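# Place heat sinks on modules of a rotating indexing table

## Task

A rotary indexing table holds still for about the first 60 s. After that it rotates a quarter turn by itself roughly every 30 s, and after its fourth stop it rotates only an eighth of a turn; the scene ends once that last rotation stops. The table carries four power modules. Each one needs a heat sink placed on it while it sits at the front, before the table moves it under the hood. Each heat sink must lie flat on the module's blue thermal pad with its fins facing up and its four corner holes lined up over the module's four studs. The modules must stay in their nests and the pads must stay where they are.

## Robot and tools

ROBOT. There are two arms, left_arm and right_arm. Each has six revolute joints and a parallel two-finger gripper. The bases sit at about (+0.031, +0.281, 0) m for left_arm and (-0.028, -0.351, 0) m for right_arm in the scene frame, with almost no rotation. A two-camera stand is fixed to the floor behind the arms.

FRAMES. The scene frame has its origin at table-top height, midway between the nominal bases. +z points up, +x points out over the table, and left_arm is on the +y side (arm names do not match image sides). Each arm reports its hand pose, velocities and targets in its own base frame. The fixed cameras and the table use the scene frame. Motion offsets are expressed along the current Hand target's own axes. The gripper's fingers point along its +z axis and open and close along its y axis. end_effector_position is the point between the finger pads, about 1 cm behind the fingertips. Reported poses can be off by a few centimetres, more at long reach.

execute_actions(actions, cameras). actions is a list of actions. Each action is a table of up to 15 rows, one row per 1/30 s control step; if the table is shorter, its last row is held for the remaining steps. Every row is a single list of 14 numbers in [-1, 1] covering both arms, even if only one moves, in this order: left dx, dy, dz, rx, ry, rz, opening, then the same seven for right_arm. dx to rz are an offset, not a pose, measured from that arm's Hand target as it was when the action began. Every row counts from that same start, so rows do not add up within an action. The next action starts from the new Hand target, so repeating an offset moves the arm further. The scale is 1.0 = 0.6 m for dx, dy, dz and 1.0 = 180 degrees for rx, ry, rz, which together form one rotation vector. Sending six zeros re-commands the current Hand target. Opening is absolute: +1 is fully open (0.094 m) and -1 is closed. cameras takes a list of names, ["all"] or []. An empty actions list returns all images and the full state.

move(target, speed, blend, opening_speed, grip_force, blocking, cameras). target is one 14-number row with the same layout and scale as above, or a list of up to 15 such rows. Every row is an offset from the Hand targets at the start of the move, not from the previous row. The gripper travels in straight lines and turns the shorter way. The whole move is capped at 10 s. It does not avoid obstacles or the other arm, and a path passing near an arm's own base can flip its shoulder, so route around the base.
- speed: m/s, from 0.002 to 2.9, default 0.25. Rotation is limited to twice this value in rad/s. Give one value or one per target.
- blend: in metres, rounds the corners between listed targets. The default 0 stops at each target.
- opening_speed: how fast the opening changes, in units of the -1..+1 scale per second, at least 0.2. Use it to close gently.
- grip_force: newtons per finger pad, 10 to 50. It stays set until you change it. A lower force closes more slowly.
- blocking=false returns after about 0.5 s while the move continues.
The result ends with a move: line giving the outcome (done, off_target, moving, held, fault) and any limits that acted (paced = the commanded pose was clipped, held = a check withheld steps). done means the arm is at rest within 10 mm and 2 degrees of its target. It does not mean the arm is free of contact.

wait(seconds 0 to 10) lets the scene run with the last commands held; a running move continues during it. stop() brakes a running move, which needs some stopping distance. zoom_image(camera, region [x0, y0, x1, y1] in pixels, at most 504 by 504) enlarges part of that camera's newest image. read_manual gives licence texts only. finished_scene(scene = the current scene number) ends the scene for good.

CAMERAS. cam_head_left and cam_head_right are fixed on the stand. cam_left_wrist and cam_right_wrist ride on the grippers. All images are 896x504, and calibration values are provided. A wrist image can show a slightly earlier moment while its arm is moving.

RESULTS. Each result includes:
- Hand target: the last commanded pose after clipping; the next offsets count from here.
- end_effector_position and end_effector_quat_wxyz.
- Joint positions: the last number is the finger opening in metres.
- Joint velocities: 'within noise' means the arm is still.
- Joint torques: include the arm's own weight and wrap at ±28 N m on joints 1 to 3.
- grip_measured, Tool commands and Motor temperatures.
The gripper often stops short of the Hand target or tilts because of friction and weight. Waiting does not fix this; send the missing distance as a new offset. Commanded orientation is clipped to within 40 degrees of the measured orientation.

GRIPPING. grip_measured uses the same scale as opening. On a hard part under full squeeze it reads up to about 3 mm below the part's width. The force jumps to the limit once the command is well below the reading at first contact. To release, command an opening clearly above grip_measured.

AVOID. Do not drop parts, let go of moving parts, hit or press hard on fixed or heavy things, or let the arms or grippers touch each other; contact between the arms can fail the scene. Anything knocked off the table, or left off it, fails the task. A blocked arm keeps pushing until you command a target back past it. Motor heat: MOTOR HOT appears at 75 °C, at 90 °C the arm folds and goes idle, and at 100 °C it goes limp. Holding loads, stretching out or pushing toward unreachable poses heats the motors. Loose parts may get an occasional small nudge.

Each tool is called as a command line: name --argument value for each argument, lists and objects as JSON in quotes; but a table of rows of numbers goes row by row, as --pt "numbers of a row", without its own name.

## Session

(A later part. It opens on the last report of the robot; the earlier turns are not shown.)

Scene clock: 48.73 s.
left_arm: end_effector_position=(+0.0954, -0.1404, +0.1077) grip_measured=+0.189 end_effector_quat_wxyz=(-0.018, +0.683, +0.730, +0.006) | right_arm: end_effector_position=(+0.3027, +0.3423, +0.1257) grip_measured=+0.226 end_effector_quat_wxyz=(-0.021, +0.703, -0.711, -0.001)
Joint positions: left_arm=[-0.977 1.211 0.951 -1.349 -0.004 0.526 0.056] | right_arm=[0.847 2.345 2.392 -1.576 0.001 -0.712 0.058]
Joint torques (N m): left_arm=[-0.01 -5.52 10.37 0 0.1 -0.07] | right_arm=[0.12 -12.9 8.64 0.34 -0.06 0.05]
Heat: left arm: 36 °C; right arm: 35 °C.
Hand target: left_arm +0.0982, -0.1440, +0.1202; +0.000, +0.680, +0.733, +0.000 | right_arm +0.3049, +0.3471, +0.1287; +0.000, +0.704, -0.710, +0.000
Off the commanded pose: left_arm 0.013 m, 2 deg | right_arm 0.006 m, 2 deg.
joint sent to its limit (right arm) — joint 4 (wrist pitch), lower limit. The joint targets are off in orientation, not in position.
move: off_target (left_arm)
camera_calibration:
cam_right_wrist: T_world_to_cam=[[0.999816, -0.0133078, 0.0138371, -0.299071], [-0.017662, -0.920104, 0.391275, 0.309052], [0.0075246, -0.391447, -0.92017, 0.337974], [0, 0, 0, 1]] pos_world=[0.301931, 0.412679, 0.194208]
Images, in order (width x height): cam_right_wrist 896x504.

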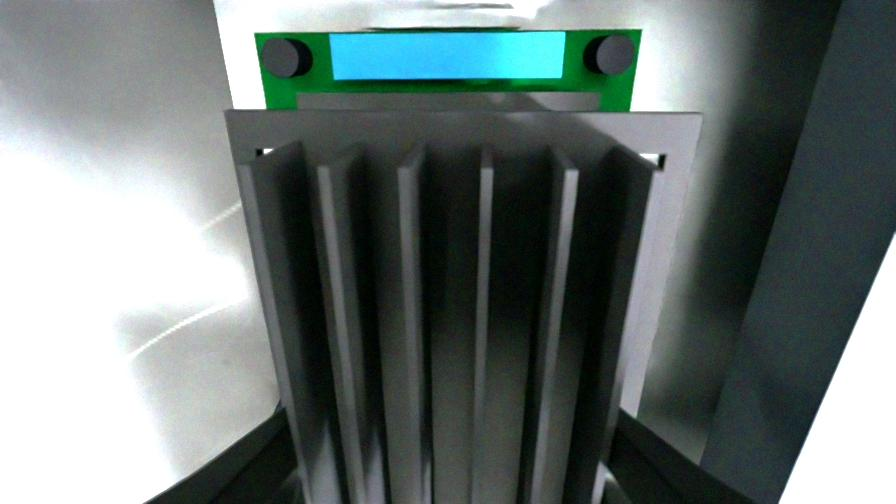

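wait --seconds 10

wait --seconds 4 --cameras '["cam_head_left","cam_right_wrist"]'

Scene clock: 58.97 s.
left_arm: end_effector_position=(+0.0954, -0.1404, +0.1077) grip_measured=+0.189 end_effector_quat_wxyz=(-0.018, +0.683, +0.730, +0.006) | right_arm: end_effector_position=(+0.3027, +0.3423, +0.1257) grip_measured=+0.226 end_effector_quat_wxyz=(-0.021, +0.703, -0.711, -0.001)
Joint positions: left_arm=[-0.977 1.211 0.951 -1.349 -0.004 0.526 0.056] | right_arm=[0.847 2.345 2.392 -1.576 0.001 -0.712 0.058]
Joint torques (N m): left_arm=[0.01 -5.56 10.37 0 0.11 -0.07] | right_arm=[0.18 -12.94 8.66 0.34 -0.07 0.03]
Heat: left arm: 36 °C; right arm: 35 °C.
Hand target: left_arm +0.0982, -0.1440, +0.1202; +0.000, +0.680, +0.733, +0.000 | right_arm +0.3049, +0.3471, +0.1287; +0.000, +0.704, -0.710, +0.000
Tool commands: left_gripper/opening=+0.15 right_gripper/opening=+0.15
Off the commanded pose: left_arm 0.013 m, 2 deg | right_arm 0.006 m, 2 deg.
wait: 10.00 s; at rest from the start

Scene clock: 62.97 s.
left_arm: end_effector_position=(+0.0954, -0.1404, +0.1077) grip_measured=+0.189 end_effector_quat_wxyz=(-0.018, +0.683, +0.730, +0.006) | right_arm: end_effector_position=(+0.3027, +0.3423, +0.1257) grip_measured=+0.226 end_effector_quat_wxyz=(-0.021, +0.703, -0.711, -0.001)
Joint positions: left_arm=[-0.977 1.211 0.951 -1.349 -0.004 0.526 0.056] | right_arm=[0.847 2.345 2.392 -1.576 0.001 -0.712 0.058]
Joint torques (N m): left_arm=[-0.01 -5.56 10.39 0.01 0.11 -0.08] | right_arm=[0.2 -12.92 8.68 0.36 -0.05 0.02]
Heat: left arm: 36 °C; right arm: 35 °C.
Hand target: left_arm +0.0982, -0.1440, +0.1202; +0.000, +0.680, +0.733, +0.000 | right_arm +0.3049, +0.3471, +0.1287; +0.000, +0.704, -0.710, +0.000
Tool commands: left_gripper/opening=+0.15 right_gripper/opening=+0.15
Off the commanded pose: left_arm 0.013 m, 2 deg | right_arm 0.006 m, 2 deg.
wait: 4.00 s; at rest by 0.17 s
camera_calibration:
cam_right_wrist: T_world_to_cam=[[0.999816, -0.0133078, 0.0138371, -0.299071], [-0.017662, -0.920104, 0.391275, 0.309052], [0.0075246, -0.391447, -0.92017, 0.337974], [0, 0, 0, 1]] pos_world=[0.301931, 0.412679, 0.194208]
Images, in order (width x height): cam_head_left 896x504, cam_right_wrist 896x504.

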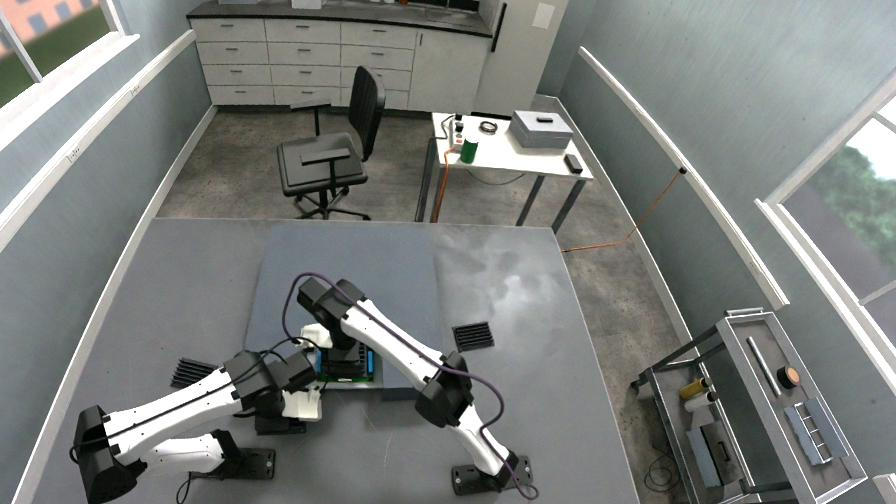

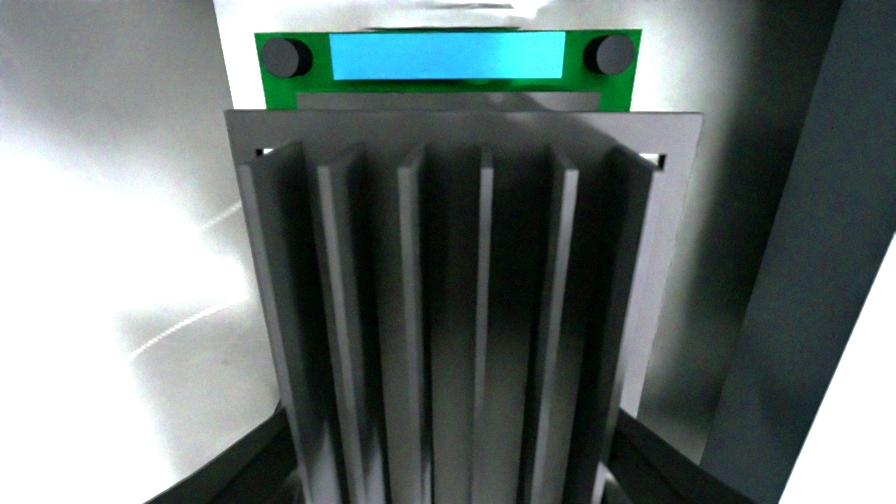

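wait --seconds 4 --cameras '["cam_right_wrist"]'

Scene clock: 67.10 s.
left_arm: end_effector_position=(+0.0954, -0.1404, +0.1077) grip_measured=+0.189 end_effector_quat_wxyz=(-0.018, +0.683, +0.730, +0.006) | right_arm: end_effector_position=(+0.3027, +0.3423, +0.1257) grip_measured=+0.226 end_effector_quat_wxyz=(-0.021, +0.703, -0.711, -0.001)
Joint positions: left_arm=[-0.977 1.211 0.951 -1.349 -0.004 0.526 0.056] | right_arm=[0.847 2.345 2.392 -1.576 0.001 -0.712 0.058]
Joint torques (N m): left_arm=[0.02 -5.59 10.4 0 0.11 -0.06] | right_arm=[0.31 -13 8.69 0.33 -0.06 0.03]
Motor temperatures (°C): left_arm=[26 35 37 27 23 26 29] | right_arm=[26 33 35 27 23 23 25]
Heat: left arm: 37 °C; right arm: 35 °C.
Hand target: left_arm +0.0982, -0.1440, +0.1202; +0.000, +0.680, +0.733, +0.000 | right_arm +0.3049, +0.3471, +0.1287; +0.000, +0.704, -0.710, +0.000
Tool commands: left_gripper/opening=+0.15 right_gripper/opening=+0.15
Off the commanded pose: left_arm 0.013 m, 2 deg | right_arm 0.006 m, 2 deg.
wait: 4.00 s; at rest by 0.03 s
camera_calibration:
cam_right_wrist: T_world_to_cam=[[0.999816, -0.0133078, 0.0138371, -0.299071], [-0.017662, -0.920104, 0.391275, 0.309052], [0.0075246, -0.391447, -0.92017, 0.337974], [0, 0, 0, 1]] pos_world=[0.301931, 0.412679, 0.194208]
Images, in order (width x height): cam_right_wrist 896x504.

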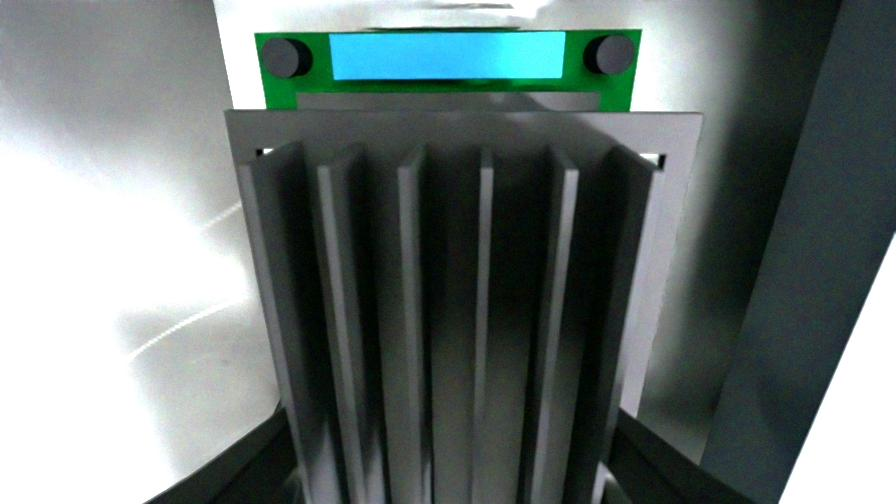

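wait --seconds 3 --cameras '["cam_right_wrist"]'

Scene clock: 70.17 s.
left_arm: end_effector_position=(+0.0954, -0.1404, +0.1077) grip_measured=+0.189 end_effector_quat_wxyz=(-0.018, +0.683, +0.730, +0.006) | right_arm: end_effector_position=(+0.3027, +0.3423, +0.1257) grip_measured=+0.226 end_effector_quat_wxyz=(-0.021, +0.703, -0.711, -0.001)
Joint positions: left_arm=[-0.977 1.211 0.951 -1.349 -0.004 0.526 0.056] | right_arm=[0.847 2.345 2.392 -1.576 0.001 -0.712 0.058]
Joint torques (N m): left_arm=[0.03 -5.57 10.37 0 0.11 -0.07] | right_arm=[0.21 -12.94 8.69 0.34 -0.06 0.03]
Heat: left arm: 37 °C; right arm: 35 °C.
Hand target: left_arm +0.0982, -0.1440, +0.1202; +0.000, +0.680, +0.733, +0.000 | right_arm +0.3049, +0.3471, +0.1287; +0.000, +0.704, -0.710, +0.000
Tool commands: left_gripper/opening=+0.15 right_gripper/opening=+0.15
Off the commanded pose: left_arm 0.013 m, 2 deg | right_arm 0.006 m, 2 deg.
wait: 3.00 s; at rest by 0.10 s
camera_calibration:
cam_right_wrist: T_world_to_cam=[[0.999816, -0.0133078, 0.0138371, -0.299071], [-0.017662, -0.920104, 0.391275, 0.309052], [0.0075246, -0.391447, -0.92017, 0.337974], [0, 0, 0, 1]] pos_world=[0.301931, 0.412679, 0.194208]
Images, in order (width x height): cam_right_wrist 896x504.

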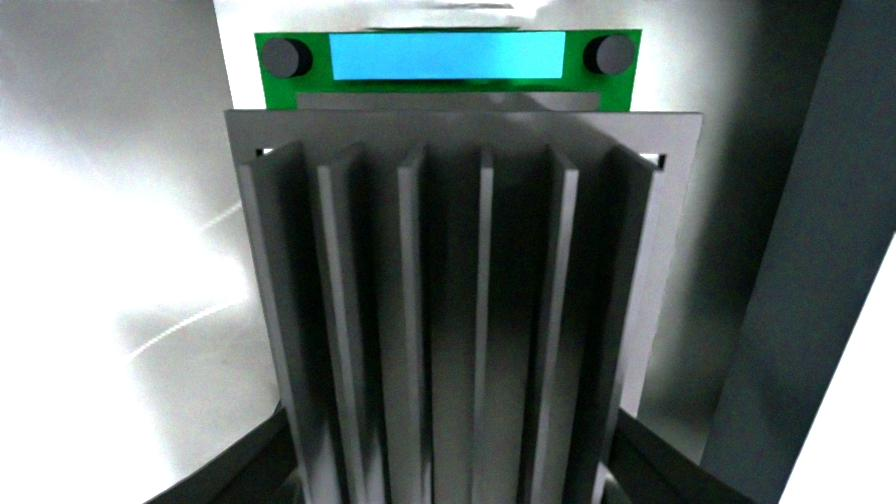

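wait --seconds 3 --cameras '["cam_right_wrist"]'

Scene clock: 73.23 s.
left_arm: end_effector_position=(+0.0954, -0.1404, +0.1077) grip_measured=+0.189 end_effector_quat_wxyz=(-0.018, +0.683, +0.730, +0.006) | right_arm: end_effector_position=(+0.3027, +0.3423, +0.1257) grip_measured=+0.226 end_effector_quat_wxyz=(-0.021, +0.703, -0.711, -0.001)
Joint positions: left_arm=[-0.977 1.211 0.951 -1.349 -0.004 0.526 0.056] | right_arm=[0.847 2.345 2.392 -1.576 0.001 -0.712 0.058]
Joint torques (N m): left_arm=[-0.02 -5.57 10.35 -0.01 0.11 -0.06] | right_arm=[0.24 -13.05 8.76 0.33 -0.06 0.03]
Heat: left arm: 37 °C; right arm: 35 °C.
Hand target: left_arm +0.0982, -0.1440, +0.1202; +0.000, +0.680, +0.733, +0.000 | right_arm +0.3049, +0.3471, +0.1287; +0.000, +0.704, -0.710, +0.000
Tool commands: left_gripper/opening=+0.15 right_gripper/opening=+0.15
Off the commanded pose: left_arm 0.013 m, 2 deg | right_arm 0.006 m, 2 deg.
wait: 3.00 s; at rest by 0.10 s
camera_calibration:
cam_right_wrist: T_world_to_cam=[[0.999816, -0.0133078, 0.0138371, -0.299071], [-0.017662, -0.920104, 0.391275, 0.309052], [0.0075246, -0.391447, -0.92017, 0.337974], [0, 0, 0, 1]] pos_world=[0.301931, 0.412679, 0.194208]
Images, in order (width x height): cam_right_wrist 896x504.

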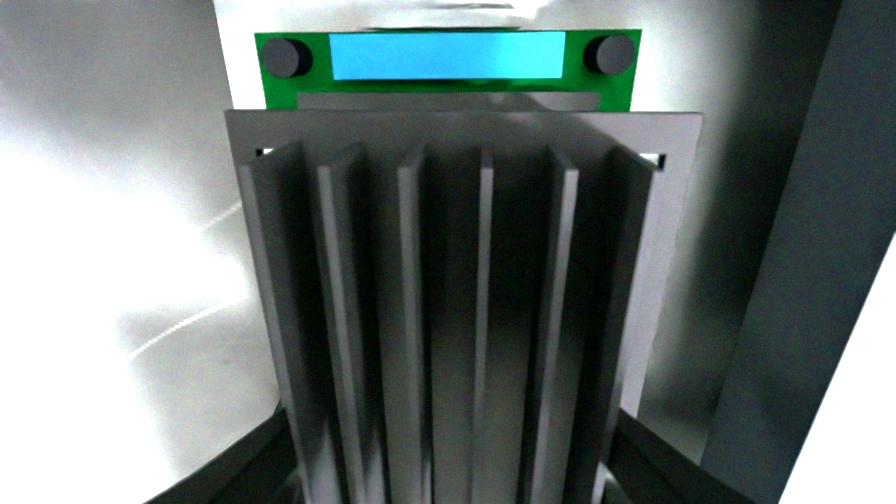

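wait --seconds 4 --cameras '["cam_right_wrist"]'

Scene clock: 77.37 s.
left_arm: end_effector_position=(+0.0954, -0.1404, +0.1077) grip_measured=+0.189 end_effector_quat_wxyz=(-0.018, +0.683, +0.730, +0.006) | right_arm: end_effector_position=(+0.3027, +0.3423, +0.1257) grip_measured=+0.226 end_effector_quat_wxyz=(-0.021, +0.703, -0.711, -0.001)
Joint positions: left_arm=[-0.977 1.211 0.951 -1.349 -0.004 0.526 0.056] | right_arm=[0.847 2.345 2.392 -1.576 0.001 -0.712 0.058]
Joint torques (N m): left_arm=[0.01 -5.56 10.37 0 0.11 -0.07] | right_arm=[0.23 -12.94 8.7 0.37 -0.07 0.04]
Heat: left arm: 37 °C; right arm: 35 °C.
Hand target: left_arm +0.0982, -0.1440, +0.1202; +0.000, +0.680, +0.733, +0.000 | right_arm +0.3049, +0.3471, +0.1287; +0.000, +0.704, -0.710, +0.000
Tool commands: left_gripper/opening=+0.15 right_gripper/opening=+0.15
Off the commanded pose: left_arm 0.013 m, 2 deg | right_arm 0.006 m, 2 deg.
wait: 4.00 s; at rest by 0.03 s
camera_calibration:
cam_right_wrist: T_world_to_cam=[[0.999816, -0.0133078, 0.0138371, -0.299071], [-0.017662, -0.920104, 0.391275, 0.309052], [0.0075246, -0.391447, -0.92017, 0.337974], [0, 0, 0, 1]] pos_world=[0.301931, 0.412679, 0.194208]
Images, in order (width x height): cam_right_wrist 896x504.

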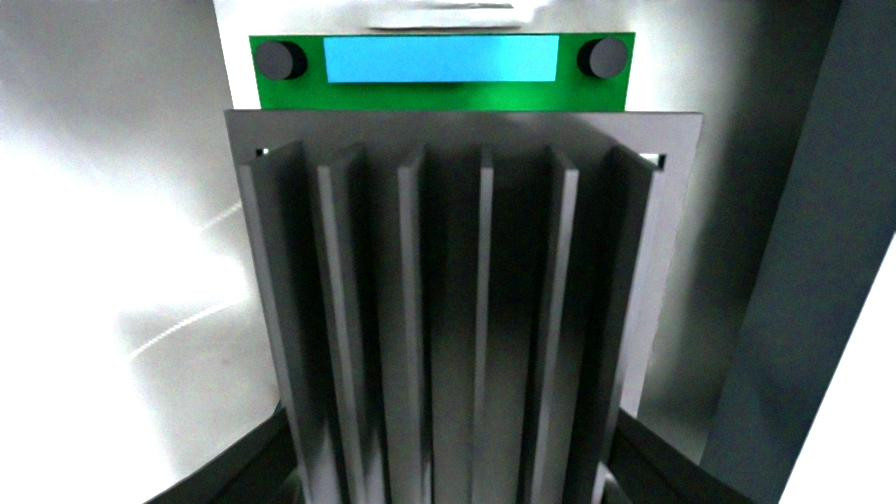

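move --target '[0,0,0,0,0,0,0.15,0.004,0.0097,0.0762,0,0,-0.0122,0.15]' --speed 0.2 --cameras '["cam_right_wrist"]'

zoom_image --camera "cam_right_wrist" --region '[235, 130, 305, 190]'

zoom_image --camera "cam_right_wrist" --region '[620, 130, 690, 190]'

Scene clock: 79.10 s.
left_arm: end_effector_position=(+0.0954, -0.1404, +0.1077) grip_measured=+0.189 end_effector_quat_wxyz=(-0.018, +0.683, +0.730, +0.006) | right_arm: end_effector_position=(+0.2980, +0.3391, +0.0896) grip_measured=+0.226 end_effector_quat_wxyz=(+0.006, +0.712, -0.702, +0.001)
Joint positions: left_arm=[-0.977 1.211 0.951 -1.349 -0.004 0.526 0.056] | right_arm=[0.85 2.345 2.246 -1.484 0.001 -0.734 0.058]
Joint torques (N m): left_arm=[-0.02 -5.57 10.36 0 0.11 -0.07] | right_arm=[0.49 -13.68 4.66 0.59 -0.03 -0.08]
Heat: left arm: 37 °C; right arm: 35 °C.
Hand target: left_arm +0.0982, -0.1440, +0.1202; +0.000, +0.680, +0.733, +0.000 | right_arm +0.2991, +0.3449, +0.0830; -0.001, +0.718, -0.696, +0.000
Off the commanded pose: left_arm 0.013 m, 2 deg | right_arm 0.009 m, 1 deg.
move: off_target (left_arm)
camera_calibration:
cam_right_wrist: T_world_to_cam=[[0.999702, 0.0116487, -0.0214603, -0.299127], [0.0197202, -0.903446, 0.428249, 0.300018], [-0.0143997, -0.428544, -0.903406, 0.32117], [0, 0, 0, 1]] pos_world=[0.297747, 0.41217, 0.155245]
Images, in order (width x height): cam_right_wrist 896x504.

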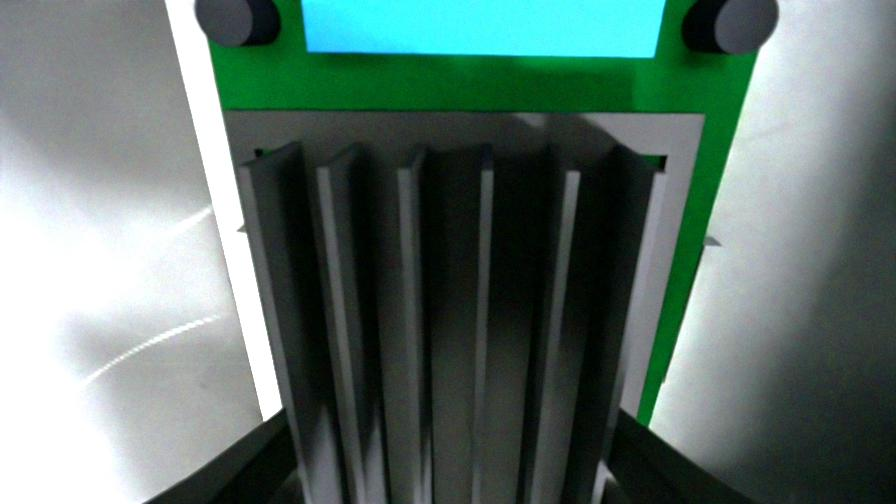

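Scaled by 7.200 from the camera's 896x504 image, which has a finer 1280x720 frame.

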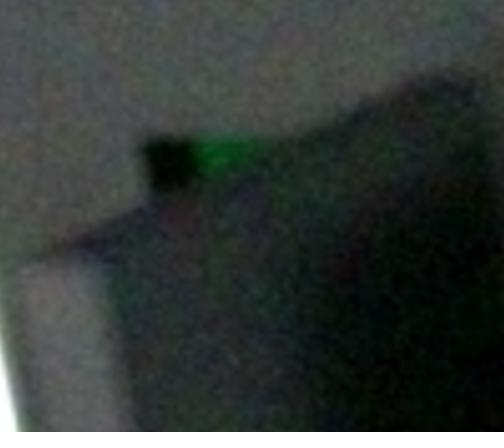

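Scaled by 7.200 from the camera's 896x504 image, which has a finer 1280x720 frame.

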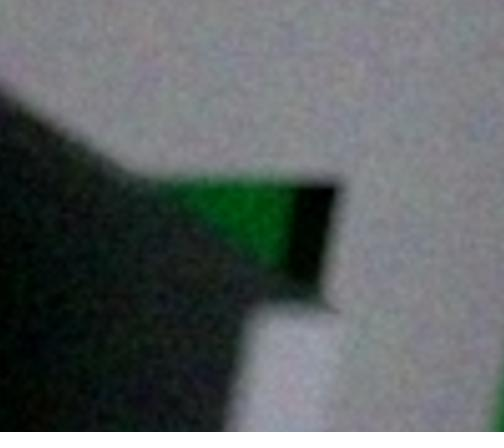

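move --target '[0,0,0,0,0,0,0.15,-0.0073,-0.0068,0.005,0,0,0,0.15]' --speed 0.2 --cameras '["cam_right_wrist"]'

zoom_image --camera "cam_right_wrist" --region '[235, 130, 305, 190]'

zoom_image --camera "cam_right_wrist" --region '[620, 130, 690, 190]'

Scene clock: 80.73 s.
left_arm: end_effector_position=(+0.0954, -0.1404, +0.1077) grip_measured=+0.189 end_effector_quat_wxyz=(-0.018, +0.683, +0.730, +0.006) | right_arm: end_effector_position=(+0.2980, +0.3391, +0.0893) grip_measured=+0.226 end_effector_quat_wxyz=(+0.006, +0.712, -0.702, +0.001)
Joint positions: left_arm=[-0.977 1.211 0.951 -1.349 -0.004 0.526 0.056] | right_arm=[0.85 2.346 2.246 -1.484 0.001 -0.734 0.058]
Joint torques (N m): left_arm=[-0.05 -5.57 10.35 0 0.11 -0.07] | right_arm=[0.4 -10.7 8.03 0.5 -0.04 -0.07]
Heat: left arm: 37 °C; right arm: 35 °C.
Hand target: left_arm +0.0982, -0.1440, +0.1202; +0.000, +0.680, +0.733, +0.000 | right_arm +0.3031, +0.3494, +0.0800; +0.000, +0.718, -0.696, +0.000
Off the commanded pose: left_arm 0.013 m, 2 deg | right_arm 0.015 m, 1 deg.
move: off_target (left_arm, right_arm)
camera_calibration:
cam_right_wrist: T_world_to_cam=[[0.999692, 0.0116519, -0.0219127, -0.299165], [0.0199248, -0.903217, 0.428722, 0.299959], [-0.0147965, -0.429027, -0.903171, 0.321091], [0, 0, 0, 1]] pos_world=[0.297847, 0.41217, 0.154845]
Images, in order (width x height): cam_right_wrist 896x504.

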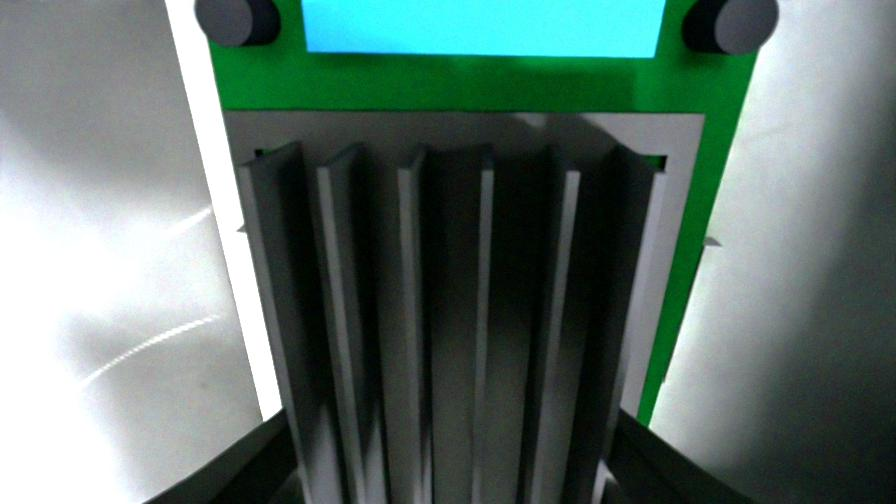

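Scaled by 7.200 from the camera's 896x504 image, which has a finer 1280x720 frame.

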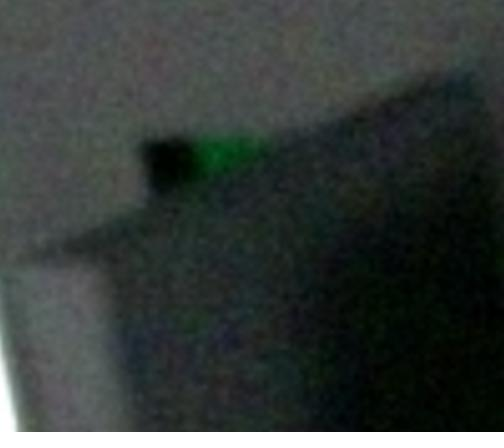

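Scaled by 7.200 from the camera's 896x504 image, which has a finer 1280x720 frame.

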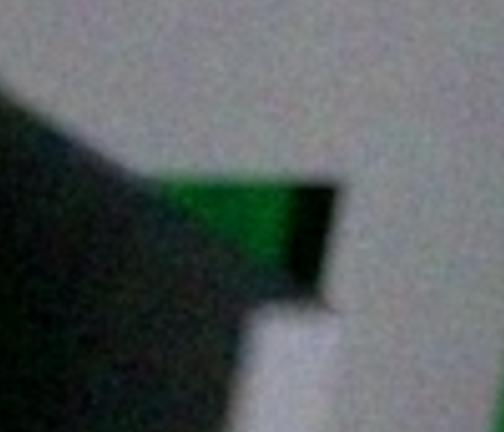

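move --target '[0,0,0,0,0,0,0.15,-0.0065,-0.0057,0,0,0,0,0.15]' --speed 0.2 --cameras '["cam_right_wrist"]'

zoom_image --camera "cam_right_wrist" --region '[235, 130, 305, 190]'

zoom_image --camera "cam_right_wrist" --region '[620, 130, 690, 190]'

Scene clock: 81.77 s.
left_arm: end_effector_position=(+0.0954, -0.1404, +0.1077) grip_measured=+0.189 end_effector_quat_wxyz=(-0.018, +0.683, +0.730, +0.006) | right_arm: end_effector_position=(+0.3020, +0.3446, +0.0863) grip_measured=+0.226 end_effector_quat_wxyz=(+0.007, +0.714, -0.700, -0.001)
Joint positions: left_arm=[-0.977 1.211 0.951 -1.349 -0.004 0.526 0.056] | right_arm=[0.85 2.389 2.31 -1.506 -0.003 -0.74 0.058]
Joint torques (N m): left_arm=[-0.01 -5.52 10.36 0 0.1 -0.07] | right_arm=[0.46 -11.9 8.08 0.45 -0.01 -0.01]
Heat: left arm: 37 °C; right arm: 35 °C.
Hand target: left_arm +0.0982, -0.1440, +0.1202; +0.000, +0.680, +0.733, +0.000 | right_arm +0.3063, +0.3534, +0.0800; +0.000, +0.718, -0.696, +0.000
Off the commanded pose: left_arm 0.013 m, 2 deg | right_arm 0.012 m, 1 deg.
move: off_target (left_arm, right_arm)
camera_calibration:
cam_right_wrist: T_world_to_cam=[[0.999522, 0.0173497, -0.0255991, -0.30486], [0.0266361, -0.903564, 0.427625, 0.304372], [-0.0157113, -0.428102, -0.903594, 0.320843], [0, 0, 0, 1]] pos_world=[0.301648, 0.417662, 0.151951]
Images, in order (width x height): cam_right_wrist 896x504.

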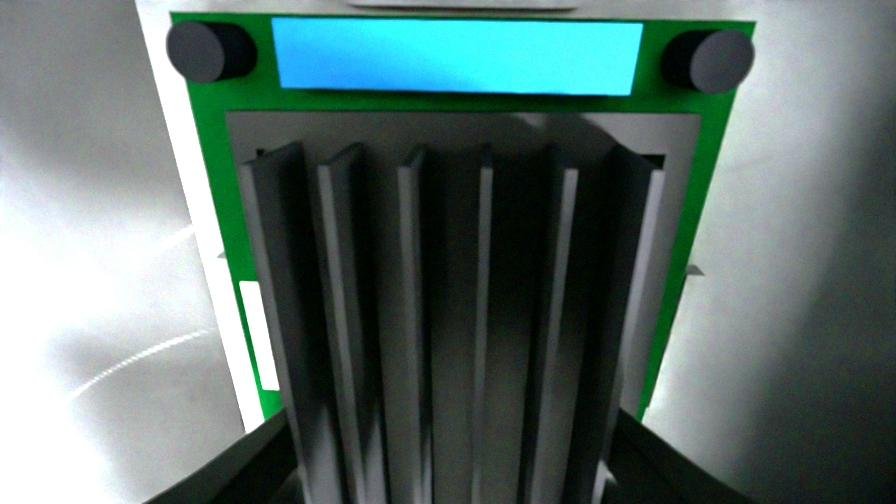

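Scaled by 7.200 from the camera's 896x504 image, which has a finer 1280x720 frame.

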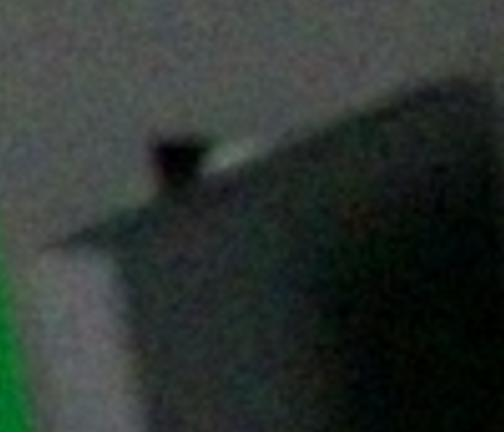

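Scaled by 7.200 from the camera's 896x504 image, which has a finer 1280x720 frame.

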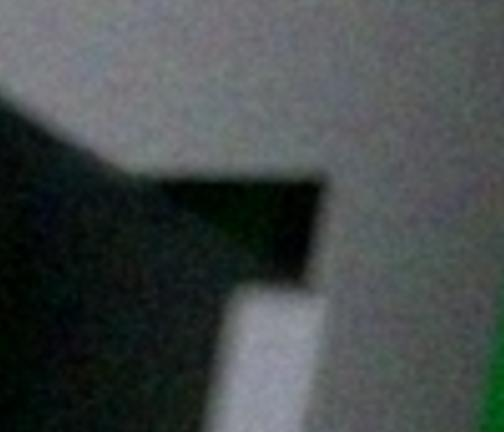

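move --target '[0,0,0,0,0,0,0.15,-0.0018,0.002,0.0015,0,0,0.0133,0.15]' --speed 0.2 --cameras '["cam_right_wrist"]'

zoom_image --camera "cam_right_wrist" --region '[235, 130, 305, 190]'

zoom_image --camera "cam_right_wrist" --region '[620, 130, 690, 190]'

Scene clock: 83.50 s.
left_arm: end_effector_position=(+0.0954, -0.1404, +0.1077) grip_measured=+0.189 end_effector_quat_wxyz=(-0.018, +0.683, +0.730, +0.006) | right_arm: end_effector_position=(+0.3011, +0.3447, +0.0816) grip_measured=+0.226 end_effector_quat_wxyz=(+0.013, +0.706, -0.708, +0.000)
Joint positions: left_arm=[-0.977 1.211 0.951 -1.349 -0.004 0.526 0.056] | right_arm=[0.852 2.4 2.31 -1.506 -0.002 -0.715 0.058]
Joint torques (N m): left_arm=[0.01 -5.55 10.36 0 0.11 -0.07] | right_arm=[0.51 -13.03 7.61 0.46 0.01 0.21]
Heat: left arm: 38 °C; right arm: 36 °C.
Hand target: left_arm +0.0982, -0.1440, +0.1202; +0.000, +0.680, +0.733, +0.000 | right_arm +0.3052, +0.3544, +0.0791; -0.001, +0.703, -0.711, +0.000
Off the commanded pose: left_arm 0.013 m, 2 deg | right_arm 0.011 m, 2 deg.
move: off_target (left_arm, right_arm)
camera_calibration:
cam_right_wrist: T_world_to_cam=[[0.999452, -0.00574627, -0.0325939, -0.295508], [0.00903836, -0.89999, 0.435817, 0.309902], [-0.0318385, -0.435873, -0.899445, 0.323922], [0, 0, 0, 1]] pos_world=[0.302859, 0.418399, 0.146657]
Images, in order (width x height): cam_right_wrist 896x504.

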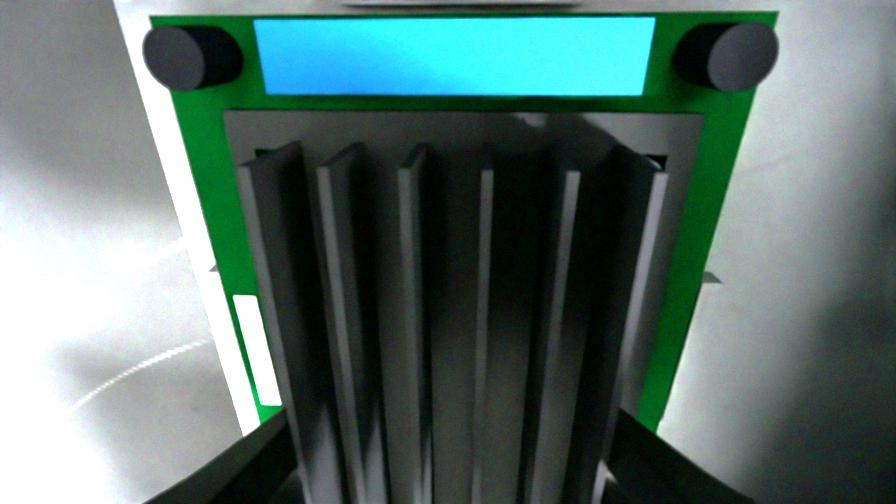

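Scaled by 7.200 from the camera's 896x504 image, which has a finer 1280x720 frame.

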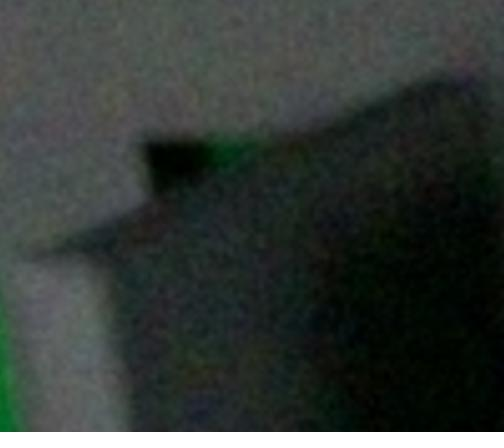

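Scaled by 7.200 from the camera's 896x504 image, which has a finer 1280x720 frame.

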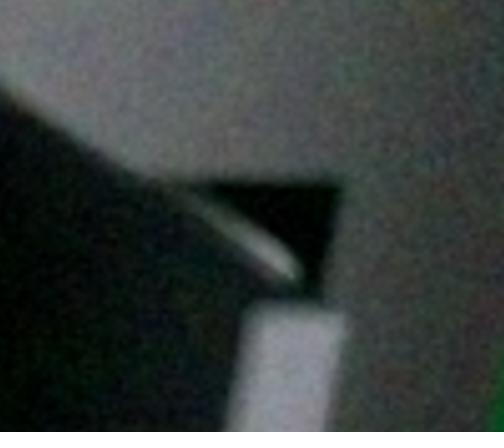

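move --target '[0,0,0,0,0,0,0.15,0,0,0,0,0,-0.0125,0.15]' --speed 0.2 --cameras '["cam_right_wrist"]'

zoom_image --camera "cam_right_wrist" --region '[235, 130, 305, 190]'

zoom_image --camera "cam_right_wrist" --region '[620, 130, 690, 190]'

Scene clock: 84.83 s.
left_arm: end_effector_position=(+0.0954, -0.1404, +0.1077) grip_measured=+0.189 end_effector_quat_wxyz=(-0.018, +0.683, +0.730, +0.006) | right_arm: end_effector_position=(+0.3011, +0.3447, +0.0816) grip_measured=+0.226 end_effector_quat_wxyz=(+0.013, +0.708, -0.706, +0.000)
Joint positions: left_arm=[-0.977 1.211 0.951 -1.349 -0.004 0.526 0.056] | right_arm=[0.852 2.4 2.31 -1.506 -0.002 -0.721 0.058]
Joint torques (N m): left_arm=[0.02 -5.55 10.35 0 0.1 -0.08] | right_arm=[0.58 -12.97 7.68 0.47 -0.02 -0.16]
Heat: left arm: 38 °C; right arm: 36 °C.
Hand target: left_arm +0.0982, -0.1440, +0.1202; +0.000, +0.680, +0.733, +0.000 | right_arm +0.3052, +0.3544, +0.0791; -0.001, +0.717, -0.697, +0.000
Off the commanded pose: left_arm 0.013 m, 2 deg | right_arm 0.011 m, 2 deg.
move: off_target (left_arm, right_arm)
camera_calibration:
cam_right_wrist: T_world_to_cam=[[0.999466, 0.000295908, -0.0326666, -0.297629], [0.0145077, -0.899964, 0.435723, 0.308246], [-0.0292698, -0.435965, -0.899488, 0.323173], [0, 0, 0, 1]] pos_world=[0.302457, 0.418391, 0.146657]
Images, in order (width x height): cam_right_wrist 896x504.

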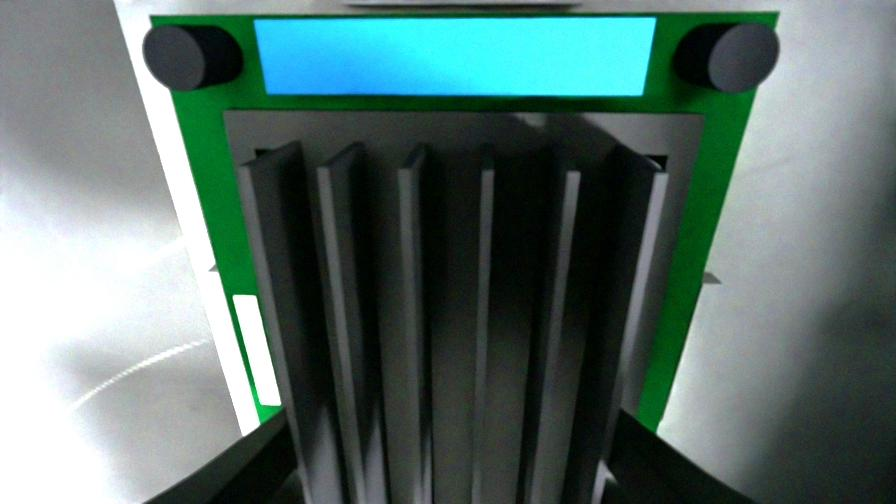

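Scaled by 7.200 from the camera's 896x504 image, which has a finer 1280x720 frame.

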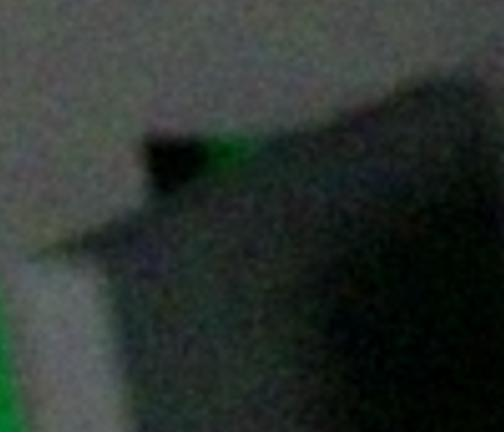

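Scaled by 7.200 from the camera's 896x504 image, which has a finer 1280x720 frame.

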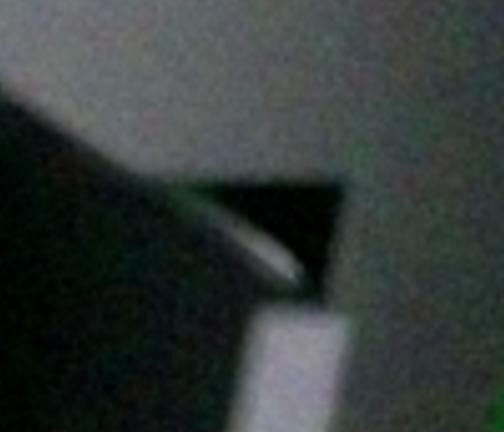

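wait --seconds 0 --cameras '["cam_head_right","cam_head_left"]'

zoom_image --camera "cam_head_right" --region '[300, 320, 400, 400]'

zoom_image --camera "cam_head_left" --region '[300, 320, 400, 400]'

Scene clock: 85.07 s.
left_arm: end_effector_position=(+0.0954, -0.1404, +0.1077) grip_measured=+0.189 end_effector_quat_wxyz=(-0.018, +0.683, +0.730, +0.006) | right_arm: end_effector_position=(+0.3011, +0.3447, +0.0816) grip_measured=+0.226 end_effector_quat_wxyz=(+0.013, +0.708, -0.706, +0.000)
Joint positions: left_arm=[-0.977 1.211 0.951 -1.349 -0.004 0.526 0.056] | right_arm=[0.852 2.4 2.31 -1.506 -0.002 -0.721 0.058]
Joint torques (N m): left_arm=[-0.02 -5.6 10.37 0.01 0.11 -0.08] | right_arm=[0.62 -13.07 7.72 0.48 -0.01 -0.13]
Heat: left arm: 38 °C; right arm: 36 °C.
Hand target: left_arm +0.0982, -0.1440, +0.1202; +0.000, +0.680, +0.733, +0.000 | right_arm +0.3052, +0.3544, +0.0791; +0.000, +0.717, -0.697, +0.000
Tool commands: left_gripper/opening=+0.15 right_gripper/opening=+0.15
Off the commanded pose: left_arm 0.013 m, 2 deg | right_arm 0.011 m, 2 deg.
Images, in order (width x height): cam_head_left 896x504, cam_head_right 896x504.

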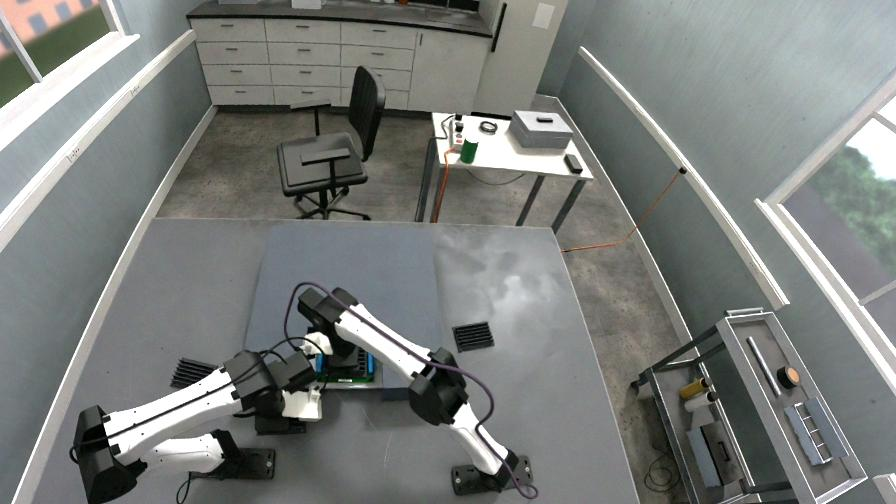

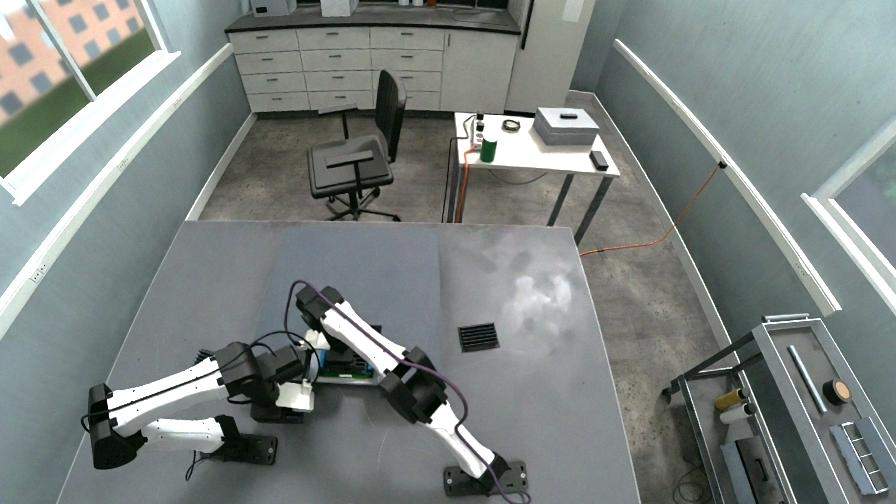

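Scaled by 5.040 from the camera's 896x504 image, which has a finer 1280x720 frame.

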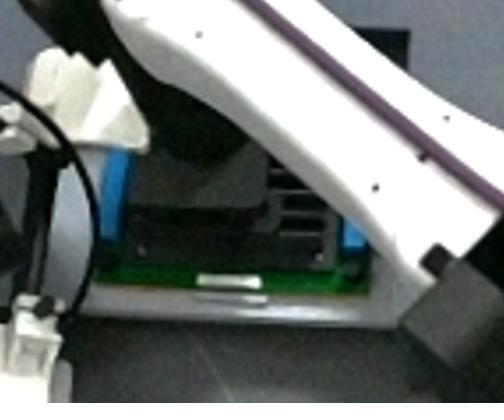

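Scaled by 5.040 from the camera's 896x504 image, which has a finer 1280x720 frame.

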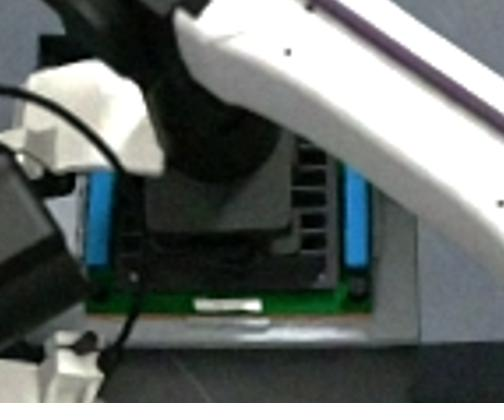

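move --target '[0,0,0,0,0,0,0.15,0,0,0.02,0,0,0,0.15]' --speed 0.05 --cameras '["cam_right_wrist","cam_head_left","cam_head_right"]'

zoom_image --camera "cam_head_left" --region '[300, 320, 400, 400]'

zoom_image --camera "cam_right_wrist" --region '[620, 130, 690, 190]'

Scene clock: 86.00 s.
left_arm: end_effector_position=(+0.0954, -0.1404, +0.1077) grip_measured=+0.189 end_effector_quat_wxyz=(-0.018, +0.683, +0.730, +0.006) | right_arm: end_effector_position=(+0.3017, +0.3454, +0.0787) grip_measured=+0.226 end_effector_quat_wxyz=(+0.012, +0.710, -0.704, -0.001)
Joint positions: left_arm=[-0.977 1.211 0.951 -1.349 -0.004 0.526 0.056] | right_arm=[0.852 2.4 2.298 -1.493 -0.002 -0.727 0.058]
Joint torques (N m): left_arm=[-0.01 -5.5 10.43 0 0.1 -0.07] | right_arm=[0.58 -13.81 3.64 0.8 -0.02 -0.09]
Heat: left arm: 38 °C; right arm: 36 °C.
Hand target: left_arm +0.0982, -0.1440, +0.1202; +0.000, +0.680, +0.733, +0.000 | right_arm +0.3052, +0.3543, +0.0671; +0.000, +0.717, -0.697, +0.000
Off the commanded pose: left_arm 0.013 m, 2 deg | right_arm 0.015 m, 2 deg.
move: off_target (left_arm, right_arm)
camera_calibration:
cam_right_wrist: T_world_to_cam=[[0.99948, 0.00684425, -0.0315076, -0.300635], [0.0198588, -0.90053, 0.434341, 0.308859], [-0.0254008, -0.434741, -0.900197, 0.31924], [0, 0, 0, 1]] pos_world=[0.302454, 0.418981, 0.143756]
Images, in order (width x height): cam_head_left 896x504, cam_head_right 896x504, cam_right_wrist 896x504.

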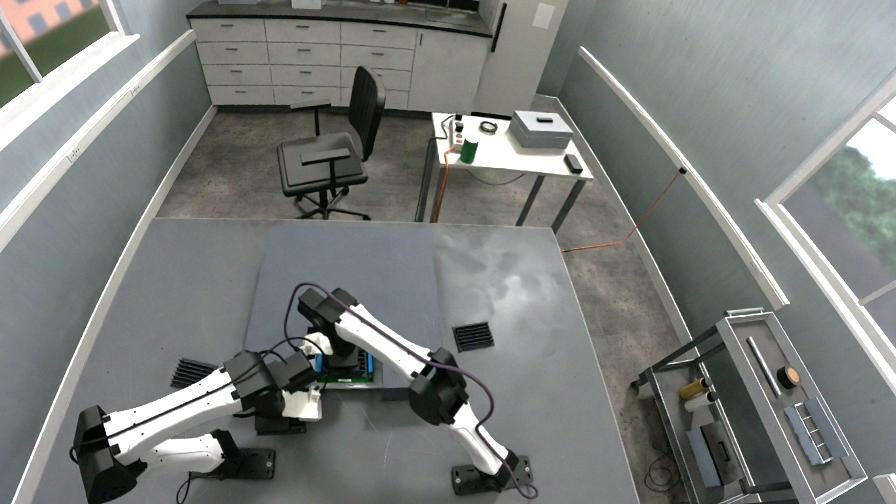

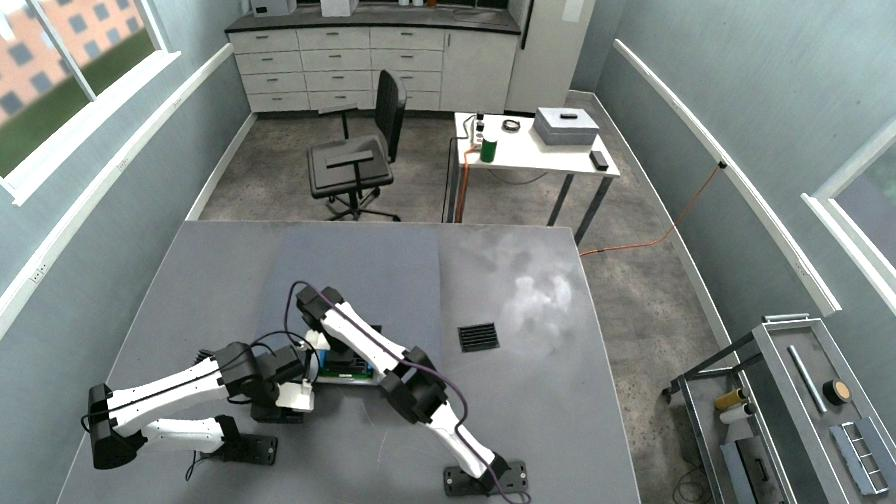

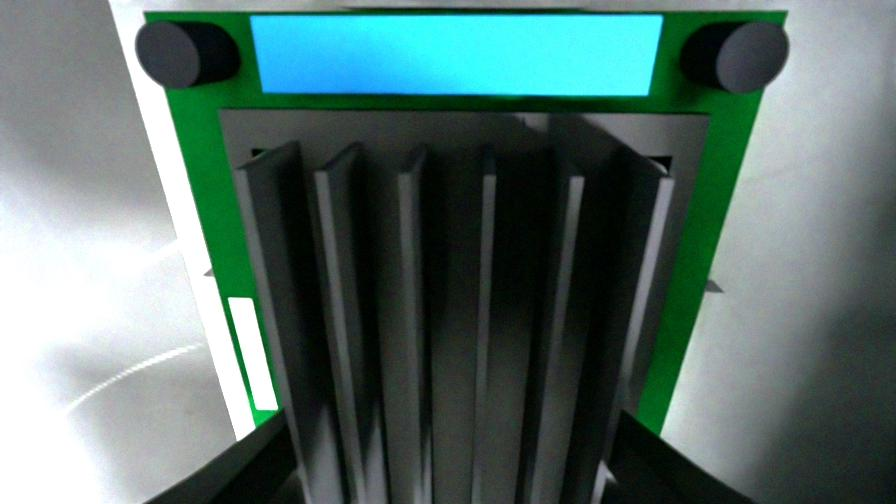

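Scaled by 5.040 from the camera's 896x504 image, which has a finer 1280x720 frame.

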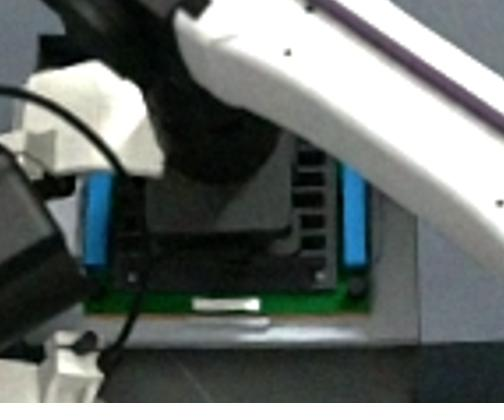

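Scaled by 7.200 from the camera's 896x504 image, which has a finer 1280x720 frame.

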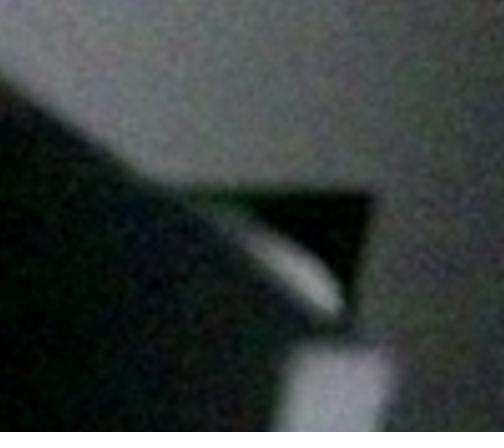

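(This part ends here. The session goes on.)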